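## Task

Take the white radish and the tomato out of the pan and get both wholly into the bag, in the space between its two layers. At the end every other item, white ball included, must still be in the pan; the loaded part of the bag must rest on the table; only a corner of the bag at most may lie on an arm's base; no part of the bag may be in the pan or hang beyond the table edge by more than about a finger's width.

## Robot and tools

Robot: two six-joint arms, left_arm and right_arm, each ending in a two-finger gripper. Joint order, used everywhere (commands and result lists): waist, shoulder, elbow, wrist pitch, wrist yaw, wrist roll. Stated ranges in rad: waist -2.618 to 3.054, shoulder 0.000 to 3.142, elbow 0.000 to 3.142, wrist pitch -1.571 to 1.571, wrist yaw -1.571 to 1.571, wrist roll -2.094 to 2.094; true ends may differ by up to 0.059 rad.

Frames: the scene frame has its origin at table-top height halfway between the nominal bases, +z up, +x pointing out over the table, left_arm toward +y (arm names do not match image left/right). Calibrated bases: left_arm (-0.019, +0.343, +0.033) m, quat_wxyz (+1.000, 0, 0, -0.008); right_arm (-0.046, -0.254, +0.023) m, quat_wxyz (+1.000, 0, 0, +0.016). Gripper poses, velocities and wrist-camera poses are reported in that arm's own base frame; table and fixed cameras use the scene frame. end_effector_position (m) is the point between the finger pads, about 1 cm short of the tips; fingers point along gripper +z and close along its y. Reported hand positions may be a few cm off, worse when reaching far.

execute_actions(actions, cameras): actions is a list of actions; each action is a list of up to 15 rows, one per 1/30 s step, and a short action repeats its final row for the remaining steps. Every row has 14 numbers in [-1, 1]: left_arm's six joints then its opening, then right_arm's six joints then its opening. Joint entries are offsets, not poses: they are measured from the Joint targets in force when that action began (not from the previous row), scaled so 1.0 = 2.224 rad for waist, shoulder, elbow and 8.485 rad for the three wrist joints. Sending the same offset in a later action moves further again. Opening is absolute: +1 fully open, -1 closed; resend the current value to leave a gripper alone, since 0 is itself a half-open command. An action that would push a joint more than 0.059 rad beyond its range is rejected for both arms; a malformed call, or a first action failing that check, rejects the whole call. An empty actions list returns images and the full state, including the current scene number and task. cameras: list of names, ["all"], or [] ; unknown names invalidate the call.

move(target, speed, blend, opening_speed, grip_force, blocking, cameras): target is one 14-number row as above, or a list of up to 15 such rows visited in turn; all of them are offsets from the same starting Joint targets, not from each other. All joints are interpolated together, so grippers follow curves, with no collision avoidance. speed: peak rad/s of the joint with farthest to travel, 0.01 to 12.57, default 0.5, single value or one per target. blend: rad, rounds corners of a list; 0 means stop at each. opening_speed: opening change per second on the -1..+1 scale, at least 0.2; use it to close gently on soft or fragile items. grip_force: newtons per pad, 10 to 50, one value or one per arm; it persists, and low values close slowly. blocking=false returns after about 0.5 s while the motion continues. The extra 'move:' line says how it ended: done, off_target (resting more than 0.035 rad from goal), moving, held (a check withheld steps or the clearance check halted it), or fault; limits=held flags withheld steps. Neither done nor off_target tells you about contact.

wait(seconds 0 to 10, cameras): lets time run with commands held; a running move keeps going. stop(cameras): brakes a running move. zoom_image(camera, region): region [x0, y0, x1, y1] in pixels of that camera's most recent image, at most 504 by 504; cameras are cam_head_left, cam_head_right, cam_high, cam_low, cam_left_wrist, cam_right_wrist, each 896x504. finished_scene(scene): integer number of the current scene; ends it irreversibly and usually reports success.

Result lines: Joint positions and Joint velocities per arm (rad, rad/s, then finger-pad gap in m, 0.094 when fully open); Joint targets, the base for your next offsets; Joint torques (N m, positive toward larger angle, with offsets and noise; entries 1 to 3 wrap at ±28); grip_measured on the opening scale (reads slightly wide when empty, narrower than a firmly squeezed part); Tool commands; 'joint sent to its limit'; 'joint command not followed' (clearance check altered targets); 'within noise' velocities; MOTOR HOT at 75 °C, OVER-TEMPERATURE FAULT at 90 °C (that arm folds and idles), collapse at 100 °C.

Motion notes: joint speed is capped, targets lead measured angles by at most 0.339 rad (big joints) or 2.2 rad (wrist), and targets implying over 200 mm of hand travel get scaled back, so big offsets may need several actions. Friction and gravity can leave joints short. If an arm is stuck pressing or dragged, command its targets back past its measured positions.

Avoid: dropping or releasing moving objects, slamming, hard contact with fixed or heavy things, any noticeable collision or press between the two arms (including one gripper closing on the other's fingers), knocking items off the table, long stretched-out holds that heat motors, and crushing soft produce. Release by commanding an opening clearly above grip_measured. Loose objects may occasionally get nudged by outside disturbances.

Each tool is called after ">>>" as name(argument=value, ...) on one line, values as JSON.

## Session

>>> execute_actions(actions=[])

Scene clock: 0.00 s.
left_arm: end_effector_position=(+0.3974, +0.0047, +0.0922) grip_measured=+1.000 end_effector_quat_wxyz=(+0.578, -0.041, +0.815, -0.009) | right_arm: end_effector_position=(+0.3882, -0.0036, +0.0938) grip_measured=+1.000 end_effector_quat_wxyz=(+0.584, +0.004, +0.812, -0.010)
Joint positions: left_arm=[-0.004 1.548 0.371 0.839 -0.036 -0.079 0.094] | right_arm=[0 1.515 0.33 0.862 0.022 -0.005 0.094]
Joint velocities: within noise
Joint torques (N m): no reading
Heat: left arm: 25 °C; right arm: 28 °C.
Joint targets: left_arm=[-0.004 1.545 0.375 0.833 -0.036 -0.079] | right_arm=[0.000 1.507 0.340 0.875 0.022 -0.005]
Tool commands: left_gripper/opening=+1.0 right_gripper/opening=+1.0

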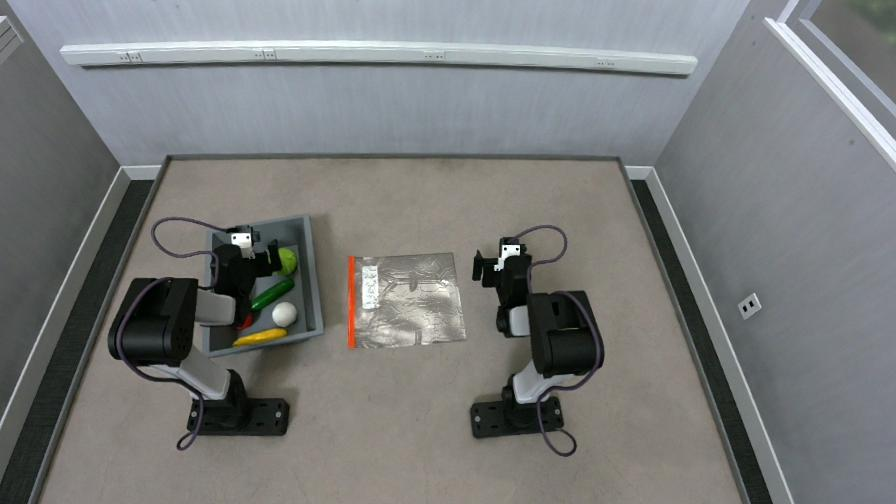

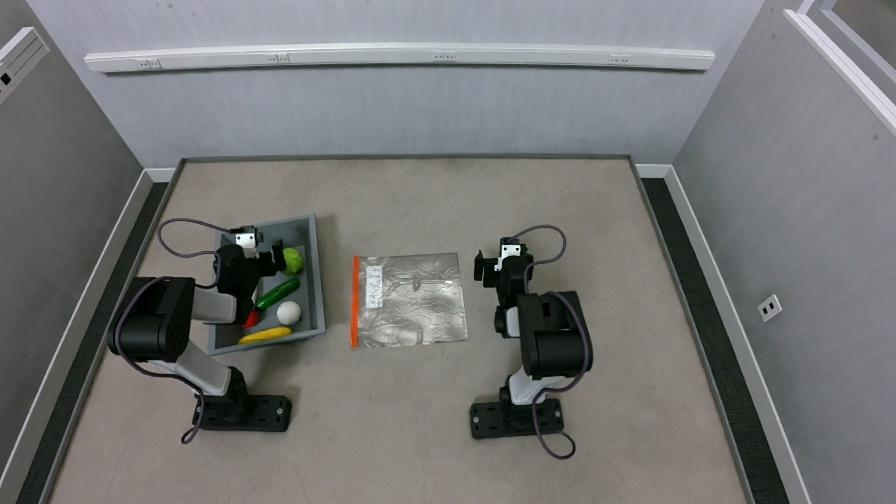

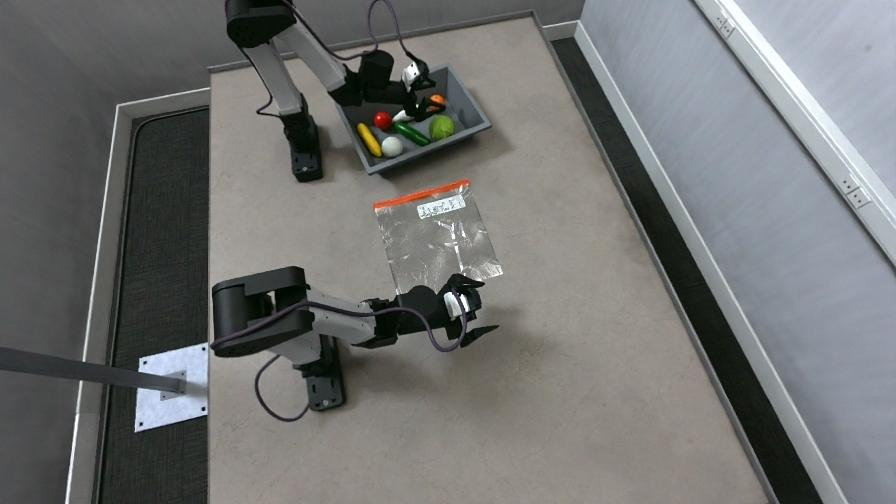

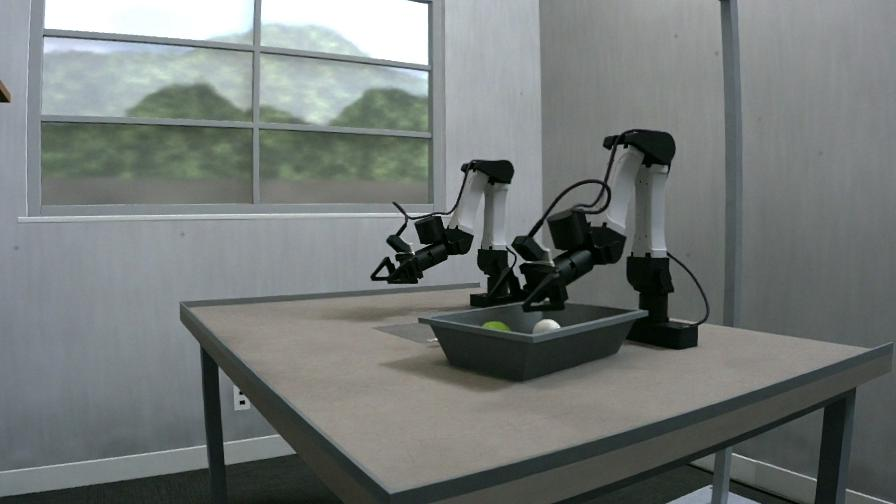

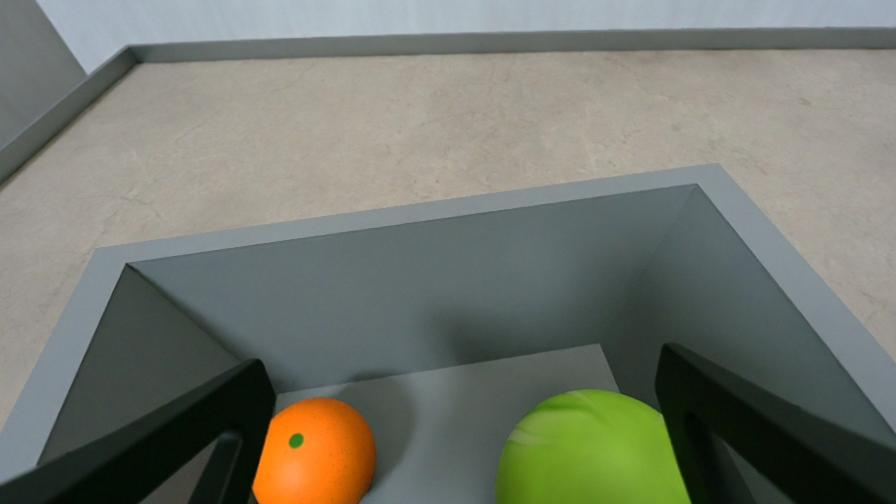

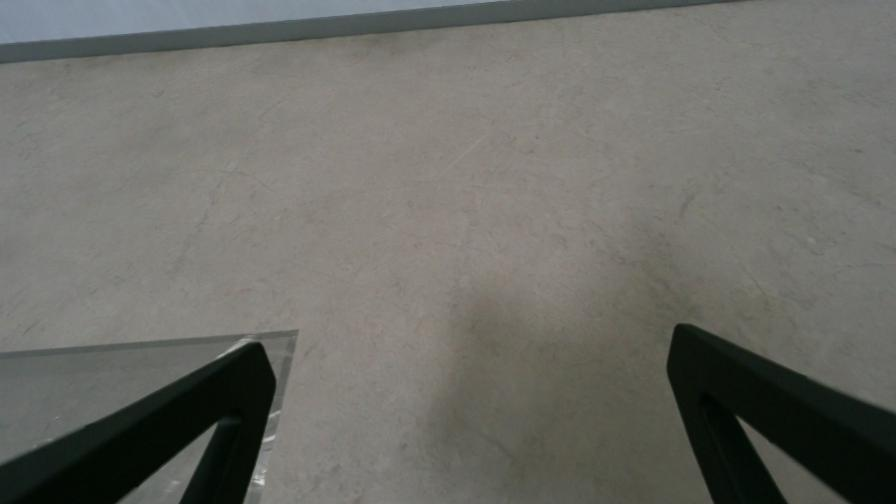

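>>> zoom_image(camera="cam_head_left", region=[320, 230, 490, 370])

>>> zoom_image(camera="cam_high", region=[340, 160, 520, 300])

>>> zoom_image(camera="cam_high", region=[320, 50, 500, 190])

>>> zoom_image(camera="cam_low", region=[340, 270, 560, 400])

Scaled by 2.965 from the camera's 896x504 image, which has a finer 1280x720 frame.

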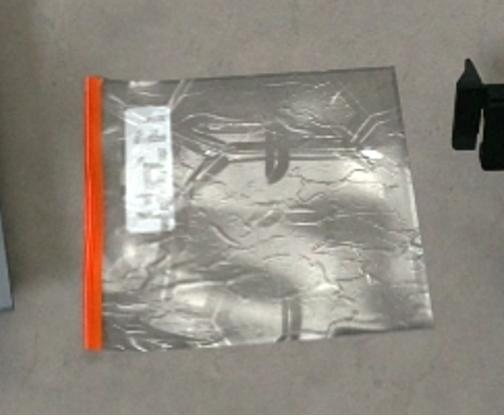

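Scaled by 2.800 from the camera's 896x504 image, which has a finer 1280x720 frame.

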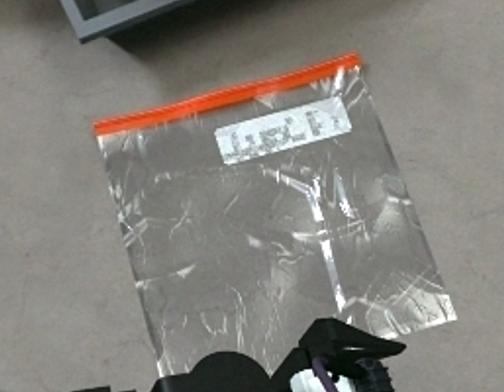

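Scaled by 2.800 from the camera's 896x504 image, which has a finer 1280x720 frame.

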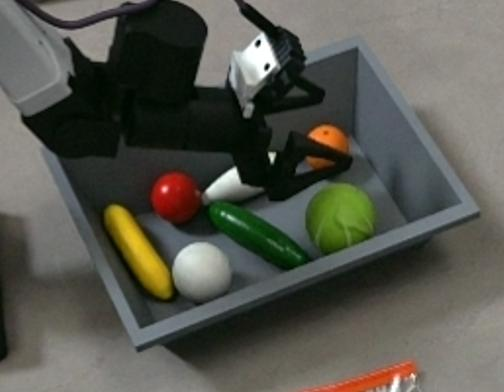

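Scaled by 2.291 from the camera's 896x504 image, which has a finer 1280x720 frame.

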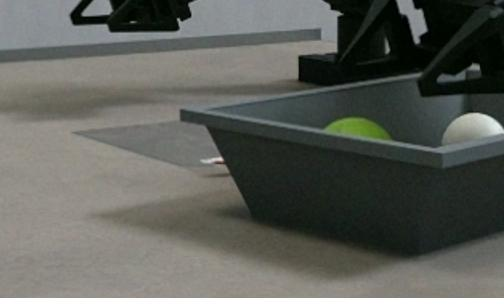

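>>> move(target=[-0.0432,-0.2168,0.4141,-0.2435,0.0042,0.0093,1,0.3993,-0.1997,0.4298,-0.2485,-0.0026,0.0006,1], speed=1.2, cameras=["all"])

Scene clock: 5.73 s.
left_arm: end_effector_position=(+0.2509, -0.0205, +0.2464) grip_measured=+1.000 end_effector_quat_wxyz=(+0.281, +0.036, +0.959, -0.007) | right_arm: end_effector_position=(+0.1588, +0.1909, +0.2405) grip_measured=+1.000 end_effector_quat_wxyz=(+0.243, -0.412, +0.871, +0.110)
Joint positions: left_arm=[-0.093 1.063 1.279 -1.218 -0.017 -0.013 0.094] | right_arm=[0.882 1.069 1.272 -1.234 0.007 -0.005 0.094]
Joint torques (N m): left_arm=[-0.32 -2.03 9.01 1.44 0.15 0.06] | right_arm=[0.68 -2.59 8.65 1.17 -0.09 0.1]
Heat: left arm: 27 °C; right arm: 28 °C.
Joint targets: left_arm=[-0.100 1.063 1.296 -1.233 -0.001 0.000] | right_arm=[0.889 1.062 1.296 -1.233 0.000 0.000]
move: done

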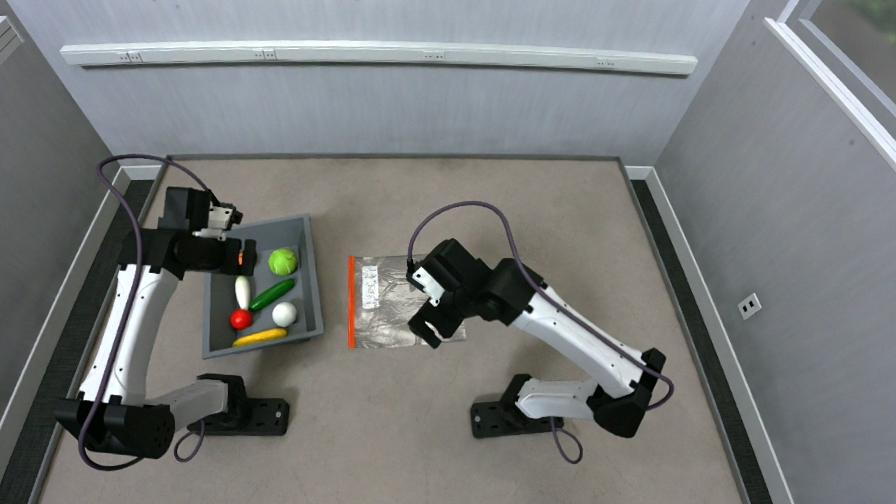

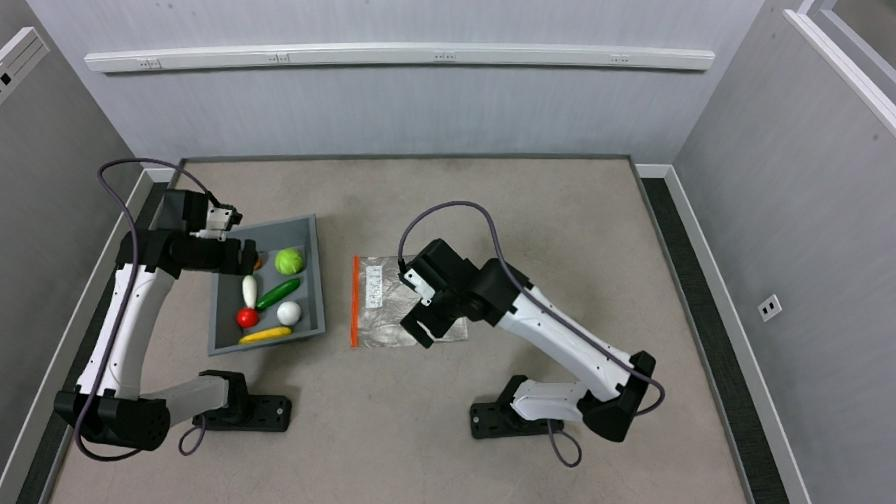

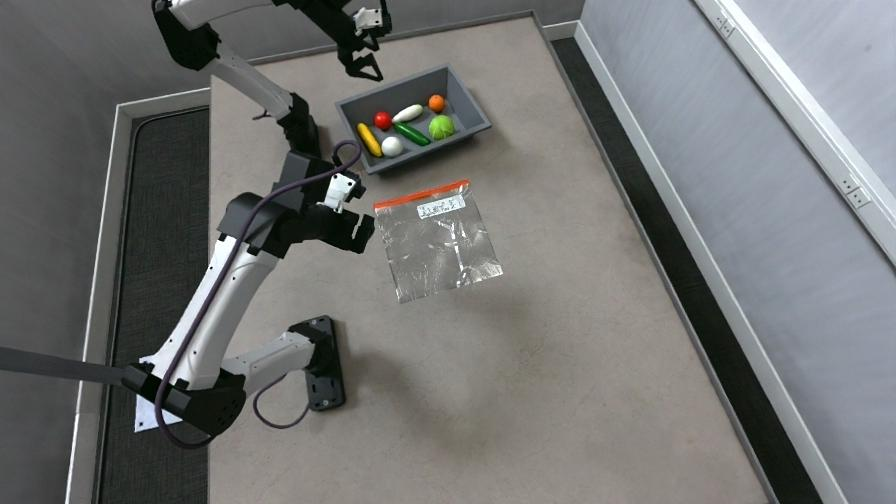

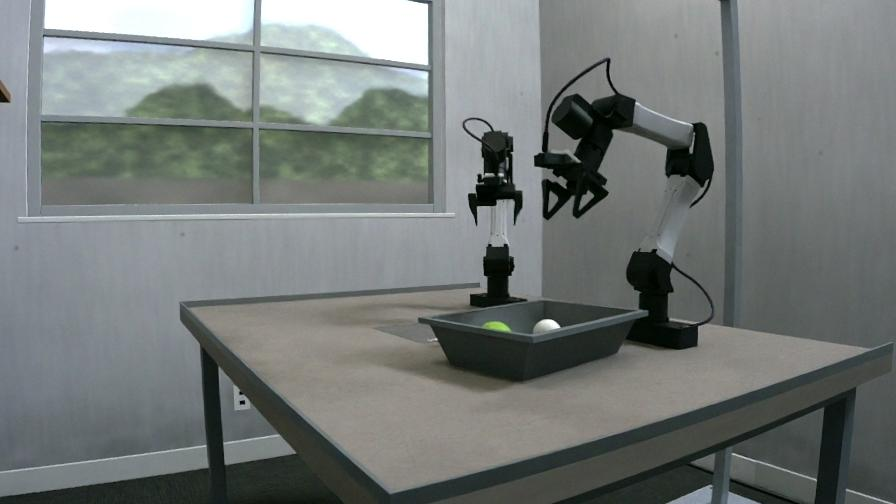

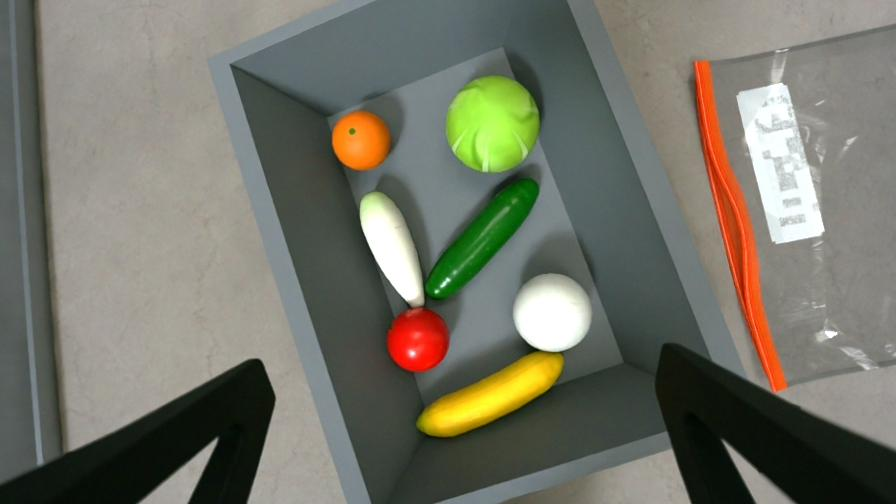

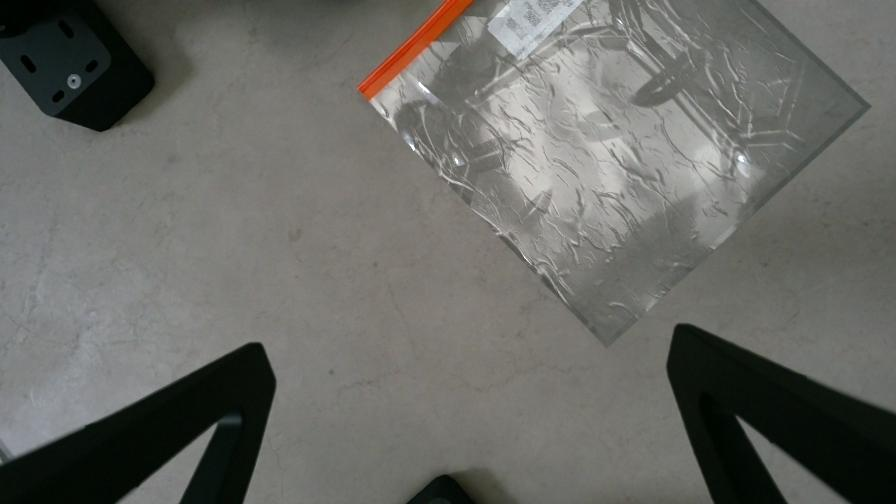

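>>> zoom_image(camera="cam_left_wrist", region=[660, 40, 860, 410])

>>> zoom_image(camera="cam_right_wrist", region=[330, 0, 640, 180])

>>> zoom_image(camera="cam_high", region=[360, 170, 510, 310])

Scaled by 1.362 from the camera's 896x504 image, which has a finer 1280x720 frame.

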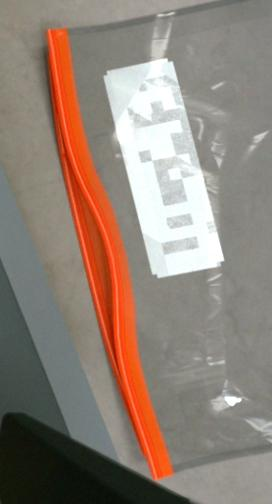

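Scaled by 1.626 from the camera's 896x504 image, which has a finer 1280x720 frame.

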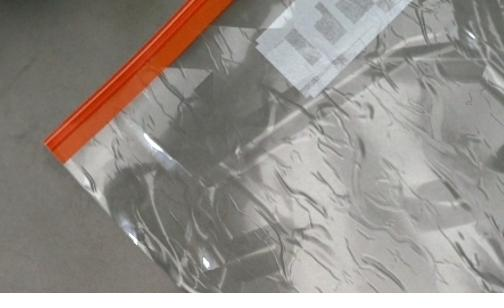

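Scaled by 3.360 from the camera's 896x504 image, which has a finer 1280x720 frame.

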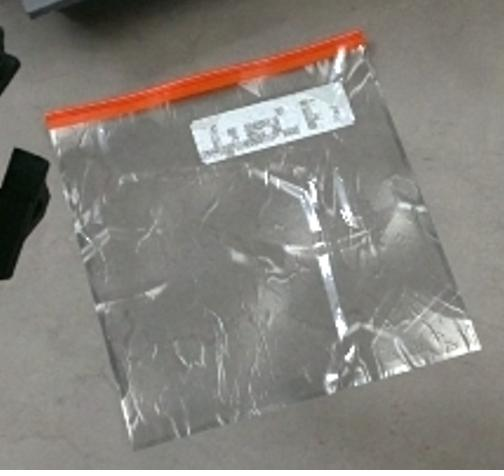

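>>> move(target=[0,0,0,0,0,0,1,-0.0175,0.5502,0.3593,-0.0149,0,0.0943,0.2], speed=1.2, cameras=["all"])

Scene clock: 11.27 s.
left_arm: end_effector_position=(+0.2508, -0.0205, +0.2463) grip_measured=+1.000 end_effector_quat_wxyz=(+0.280, +0.036, +0.959, -0.007) | right_arm: end_effector_position=(+0.2933, +0.3356, +0.0713) grip_measured=+0.201 end_effector_quat_wxyz=(+0.003, -0.032, +0.999, -0.001)
Joint positions: left_arm=[-0.093 1.063 1.279 -1.218 -0.017 -0.013 0.094] | right_arm=[0.855 2.285 2.07 -1.353 0.007 0.792 0.056]
Joint torques (N m): left_arm=[-0.34 -2.03 9.01 1.47 0.15 0.06] | right_arm=[-0.49 -11.58 8.46 0.19 -0.05 0.16]
Heat: left arm: 27 °C; right arm: 28 °C.
Joint targets: left_arm=[-0.100 1.063 1.296 -1.233 -0.001 0.000] | right_arm=[0.850 2.286 2.096 -1.360 0.000 0.800]
move: done

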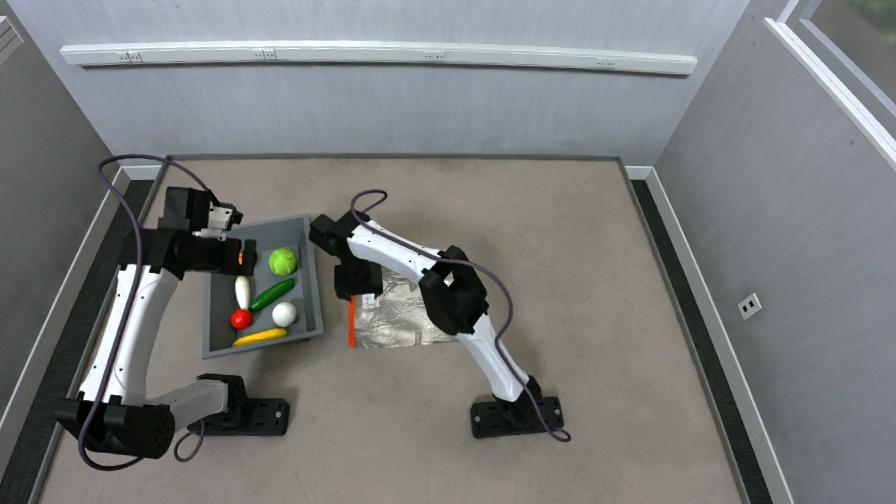

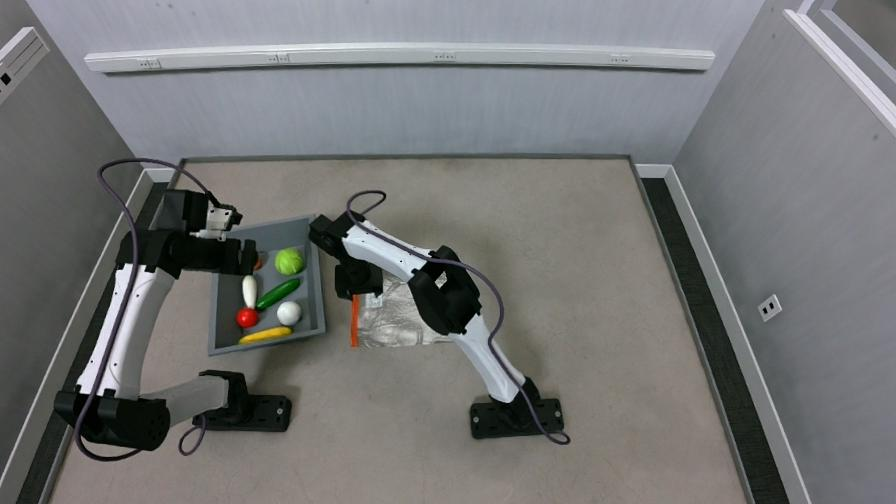

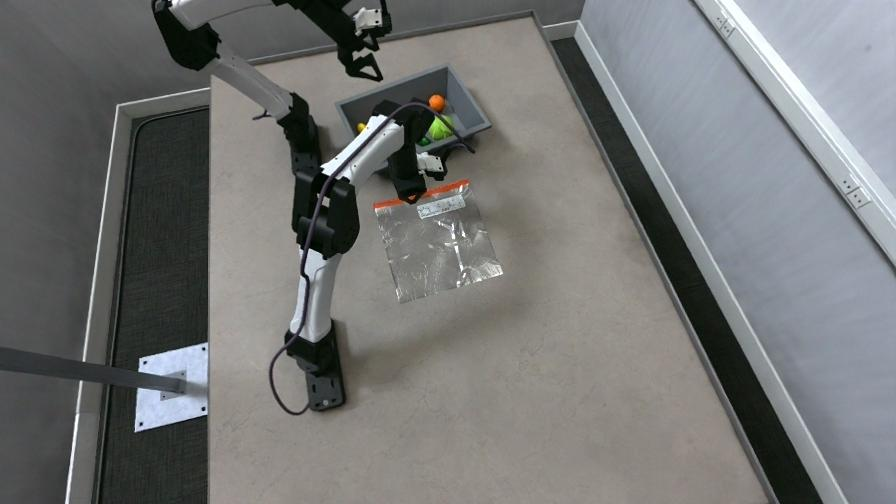

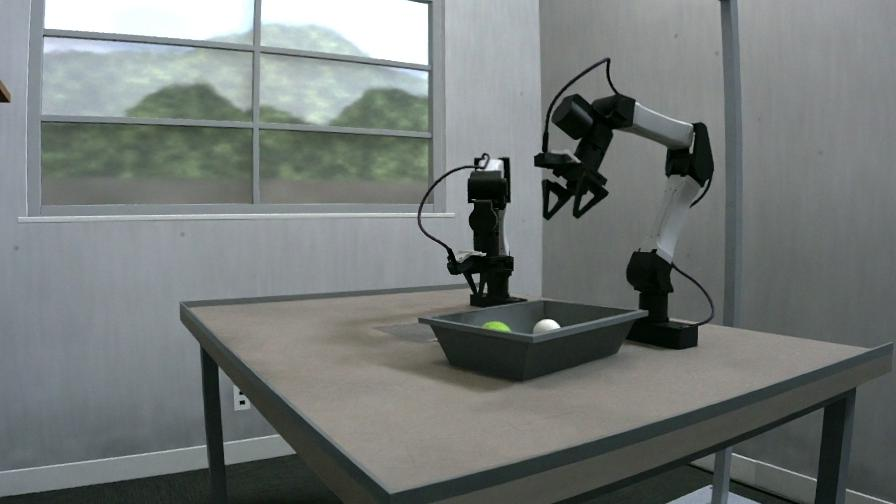

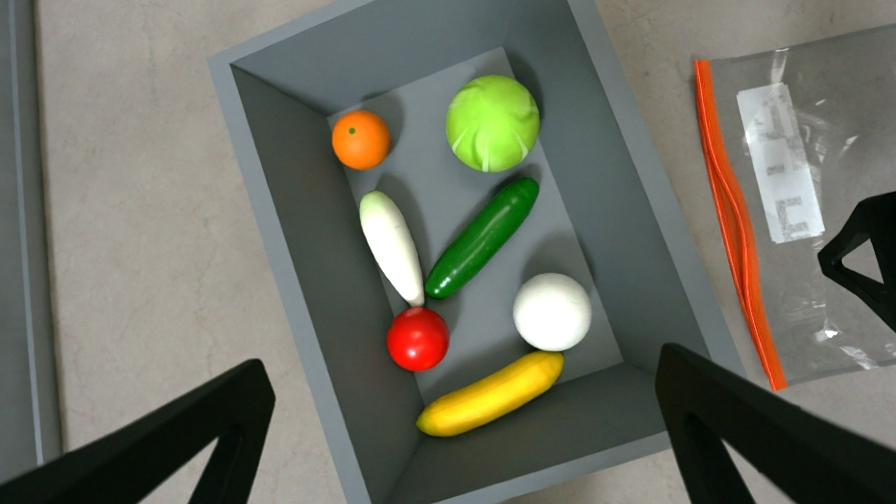

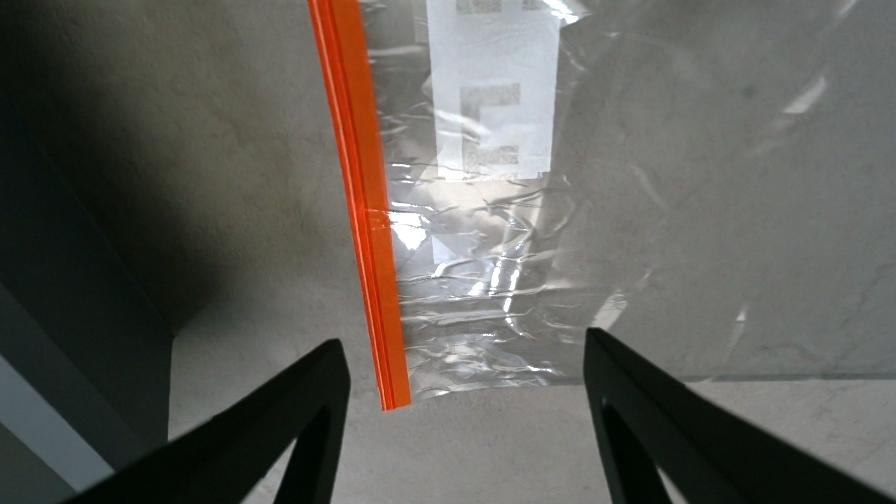

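>>> zoom_image(camera="cam_right_wrist", region=[280, 0, 480, 200])

>>> zoom_image(camera="cam_right_wrist", region=[300, 200, 500, 420])

>>> zoom_image(camera="cam_left_wrist", region=[680, 40, 820, 240])

>>> zoom_image(camera="cam_left_wrist", region=[680, 200, 820, 400])

Scaled by 2.520 from the camera's 896x504 image, which has a finer 1280x720 frame.

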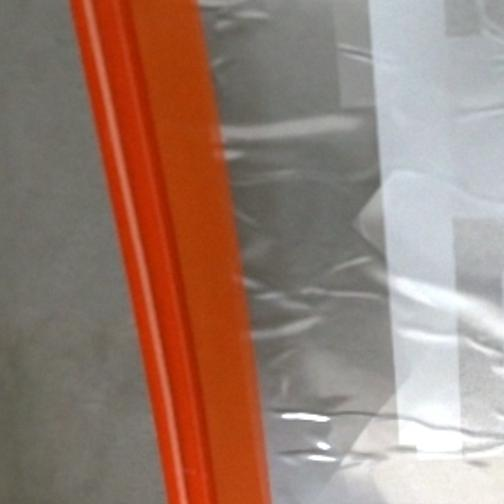

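Scaled by 2.291 from the camera's 896x504 image, which has a finer 1280x720 frame.

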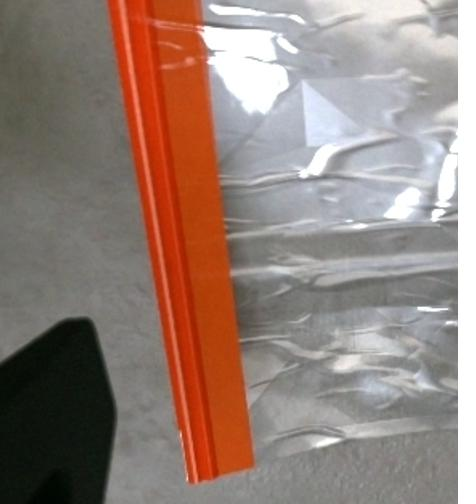

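Scaled by 2.520 from the camera's 896x504 image, which has a finer 1280x720 frame.

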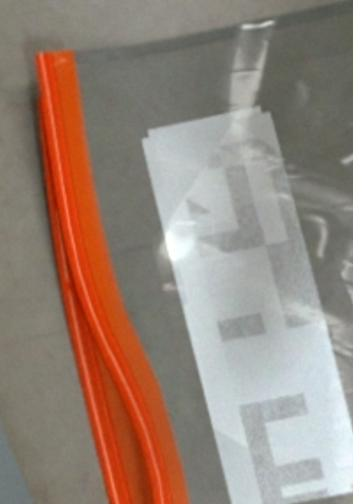

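Scaled by 2.520 from the camera's 896x504 image, which has a finer 1280x720 frame.

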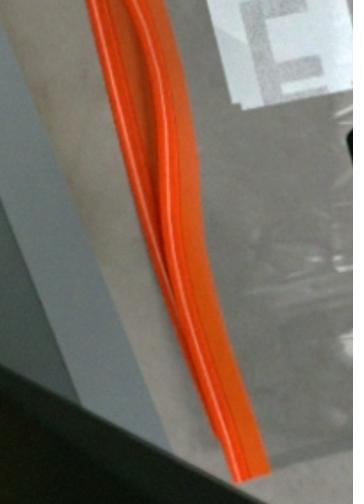

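>>> move(target=[0,0,0,0,0,0,1,0.0054,0.1261,0.1475,-0.0059,0,0.0014,-0.25], speed=0.6, cameras=["cam_right_wrist","cam_left_wrist","cam_head_left","cam_low"])

>>> zoom_image(camera="cam_left_wrist", region=[660, 40, 896, 400])

Scene clock: 16.07 s.
left_arm: end_effector_position=(+0.2508, -0.0205, +0.2463) grip_measured=+1.000 end_effector_quat_wxyz=(+0.280, +0.036, +0.959, -0.007) | right_arm: end_effector_position=(+0.3249, +0.3720, +0.0334) grip_measured=-0.249 end_effector_quat_wxyz=(+0.007, -0.025, +1.000, +0.002)
Joint positions: left_arm=[-0.093 1.063 1.279 -1.218 -0.017 -0.013 0.094] | right_arm=[0.855 2.553 2.397 -1.403 0.007 0.805 0.035]
Joint torques (N m): left_arm=[-0.34 -2 9.02 1.47 0.15 0.07] | right_arm=[0.68 -11.97 8.55 0.2 -0.06 0.12]
Heat: left arm: 29 °C; right arm: 30 °C.
Joint targets: left_arm=[-0.100 1.063 1.296 -1.233 -0.001 0.000] | right_arm=[0.862 2.567 2.424 -1.410 0.000 0.812]
move: done
Images, in order (width x height): cam_head_left 896x504, cam_low 896x504, cam_left_wrist 896x504, cam_right_wrist 896x504.

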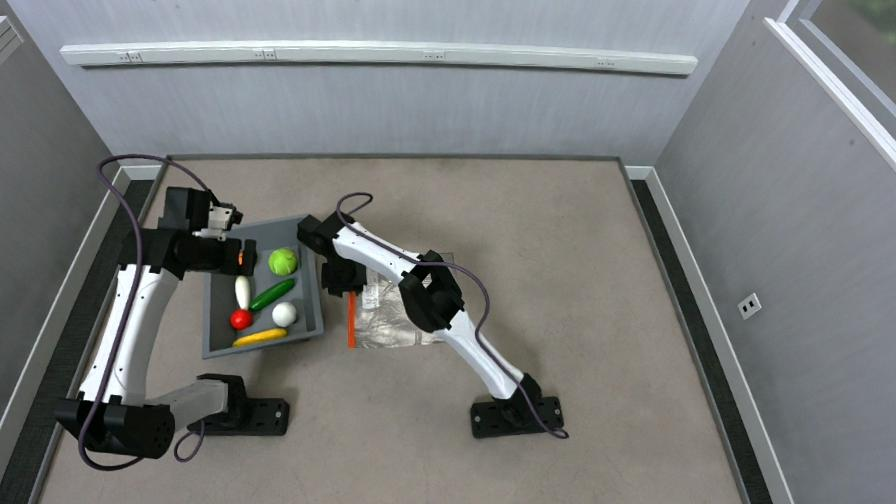

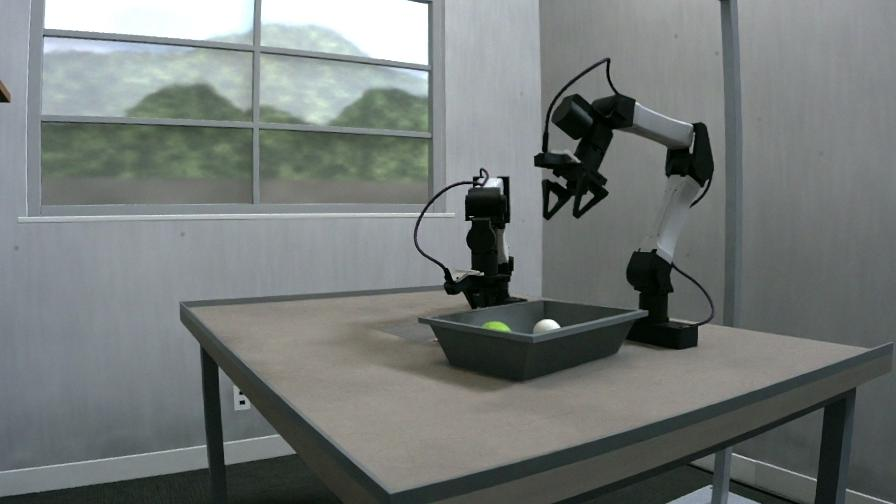

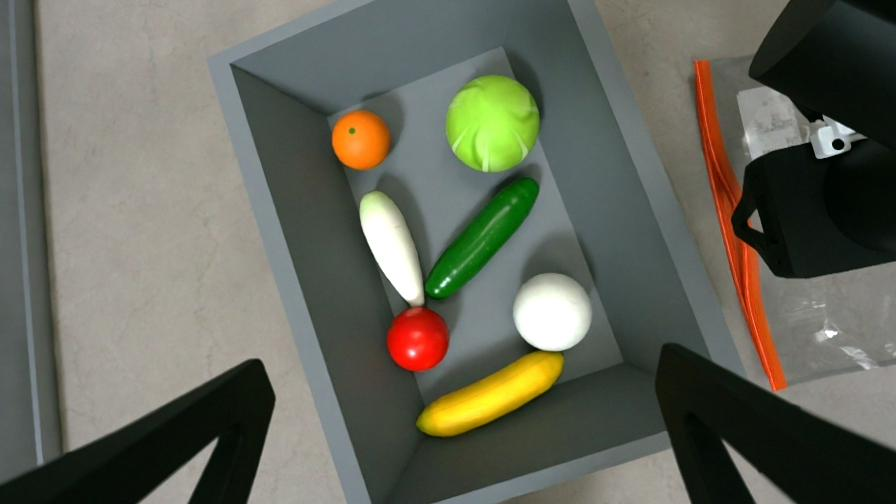

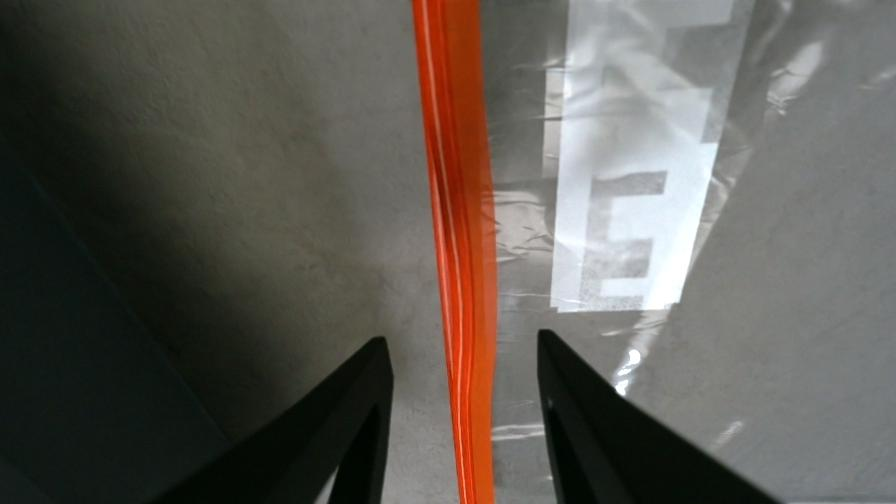

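Scaled by 1.400 from the camera's 896x504 image, which has a finer 1280x720 frame.

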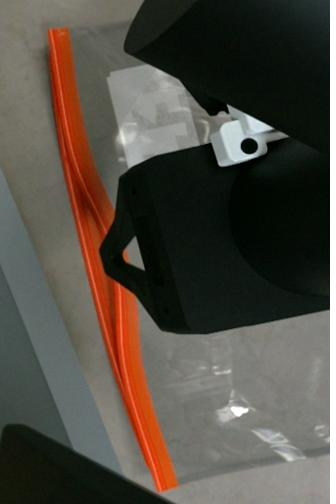

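>>> move(target=[0,0,0,0,0,0,1,0,0.0027,-0.0490,0.0126,0,0,-0.25], speed=0.25, cameras=["cam_right_wrist","cam_left_wrist","cam_low"])

>>> zoom_image(camera="cam_left_wrist", region=[660, 40, 896, 400])

Scene clock: 17.87 s.
left_arm: end_effector_position=(+0.2508, -0.0205, +0.2463) grip_measured=+1.000 end_effector_quat_wxyz=(+0.280, +0.036, +0.959, -0.007) | right_arm: end_effector_position=(+0.3269, +0.3743, +0.0122) grip_measured=-0.249 end_effector_quat_wxyz=(+0.009, -0.025, +1.000, +0.005)
Joint positions: left_arm=[-0.093 1.063 1.279 -1.218 -0.017 -0.013 0.094] | right_arm=[0.855 2.556 2.318 -1.314 0.007 0.805 0.035]
Joint torques (N m): left_arm=[-0.29 -2.03 9.01 1.47 0.15 0.06] | right_arm=[0.66 -11.77 5.72 0.39 -0.05 0.13]
Heat: left arm: 29 °C; right arm: 31 °C.
Joint targets: left_arm=[-0.100 1.063 1.296 -1.233 -0.001 0.000] | right_arm=[0.862 2.573 2.315 -1.303 0.000 0.812]
move: done
Images, in order (width x height): cam_low 896x504, cam_left_wrist 896x504, cam_right_wrist 896x504.

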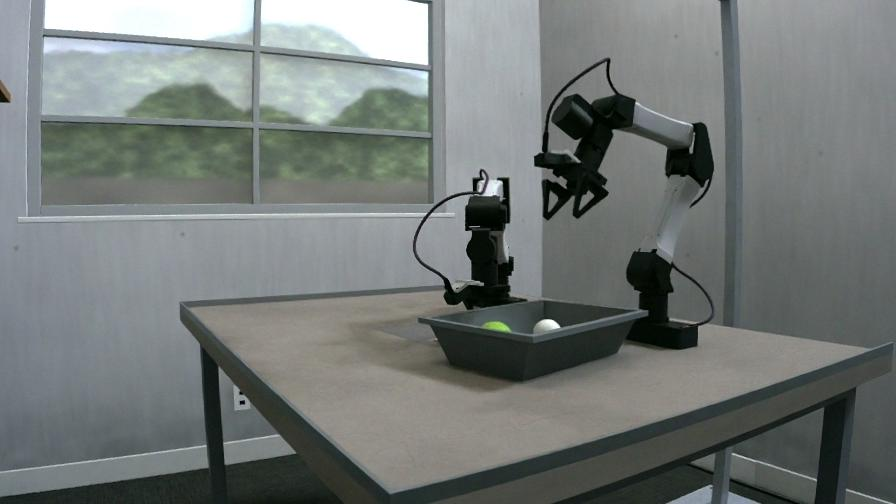

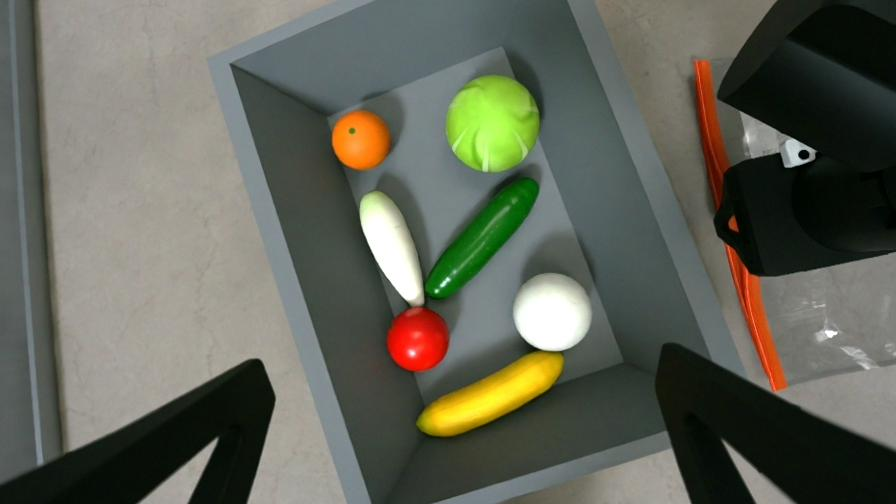

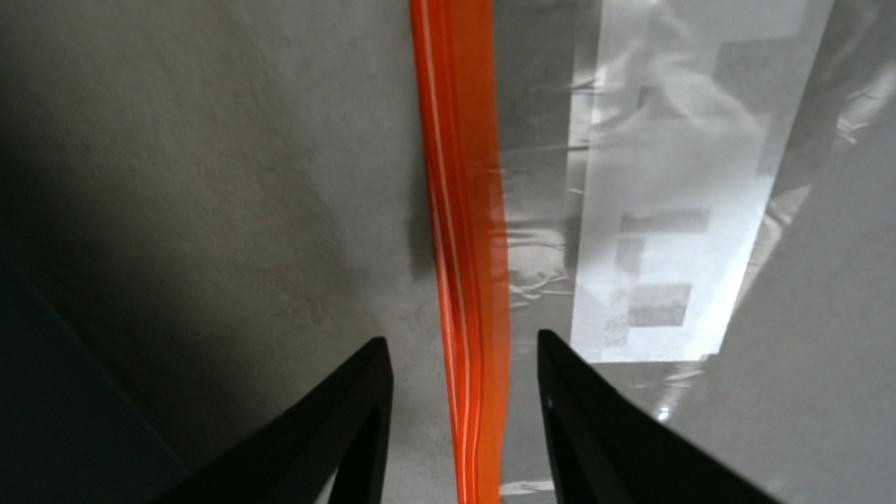

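Scaled by 1.400 from the camera's 896x504 image, which has a finer 1280x720 frame.

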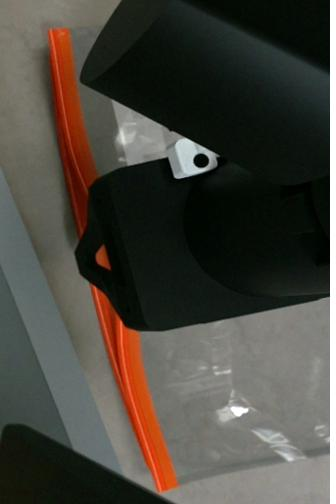

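>>> move(target=[0,0,0,0,0,0,1,0,0.0031,-0.0180,0.0033,0,0,-0.25], speed=0.2, cameras=["cam_right_wrist","cam_left_wrist"])

>>> zoom_image(camera="cam_right_wrist", region=[340, 200, 640, 500])

Scene clock: 19.17 s.
left_arm: end_effector_position=(+0.2508, -0.0205, +0.2463) grip_measured=+1.000 end_effector_quat_wxyz=(+0.280, +0.036, +0.959, -0.007) | right_arm: end_effector_position=(+0.3246, +0.3716, -0.0004) grip_measured=-0.249 end_effector_quat_wxyz=(+0.003, -0.025, +1.000, -0.001)
Joint positions: left_arm=[-0.093 1.063 1.279 -1.218 -0.017 -0.013 0.094] | right_arm=[0.855 2.561 2.278 -1.286 0.007 0.805 0.035]
Joint torques (N m): left_arm=[-0.32 -2.02 9.05 1.47 0.15 0.07] | right_arm=[0.68 -11.66 5.61 0.31 -0.06 0.13]
Heat: left arm: 29 °C; right arm: 31 °C.
Joint targets: left_arm=[-0.100 1.063 1.296 -1.233 -0.001 0.000] | right_arm=[0.862 2.580 2.274 -1.275 0.000 0.812]
move: done
Images, in order (width x height): cam_left_wrist 896x504, cam_right_wrist 896x504.

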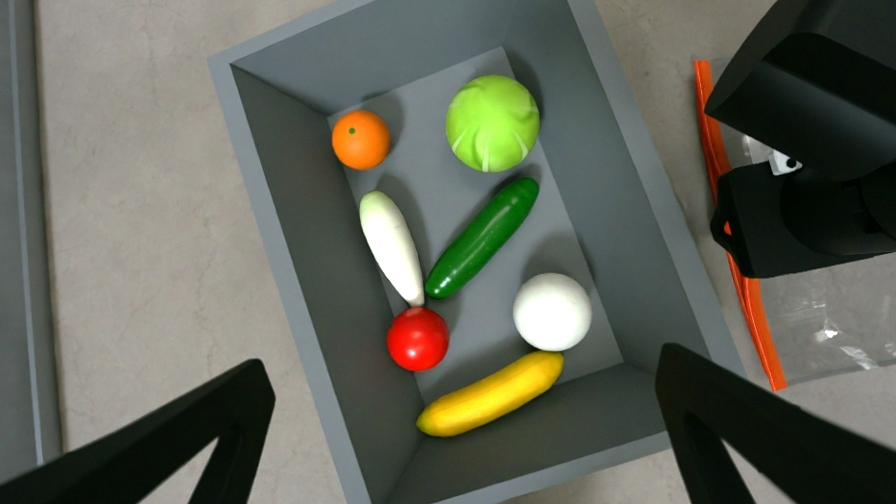

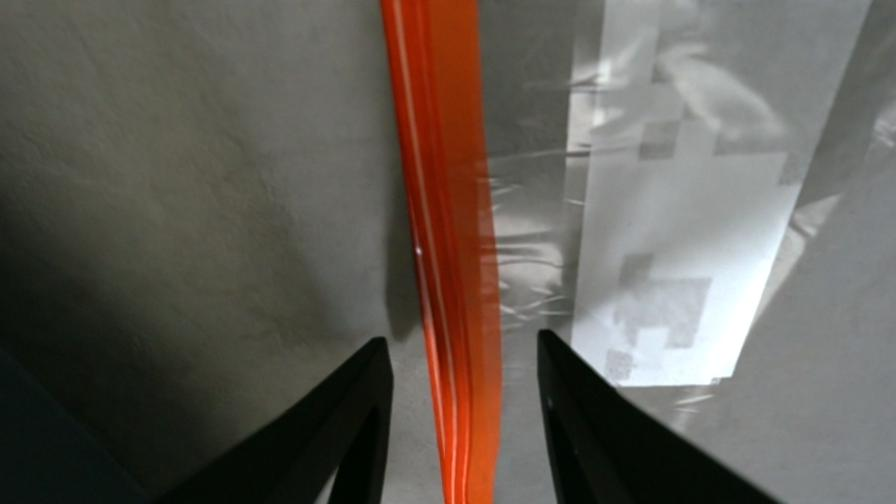

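Scaled by 1.680 from the camera's 896x504 image, which has a finer 1280x720 frame.

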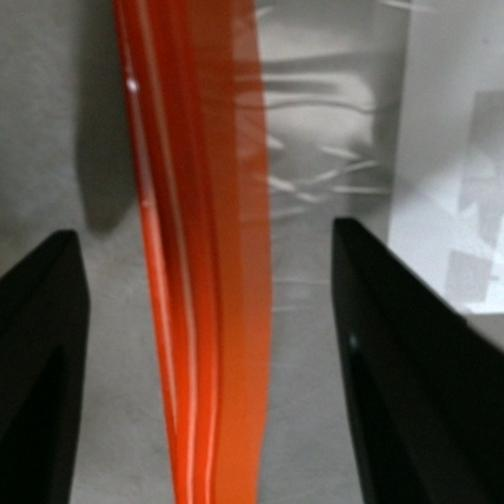

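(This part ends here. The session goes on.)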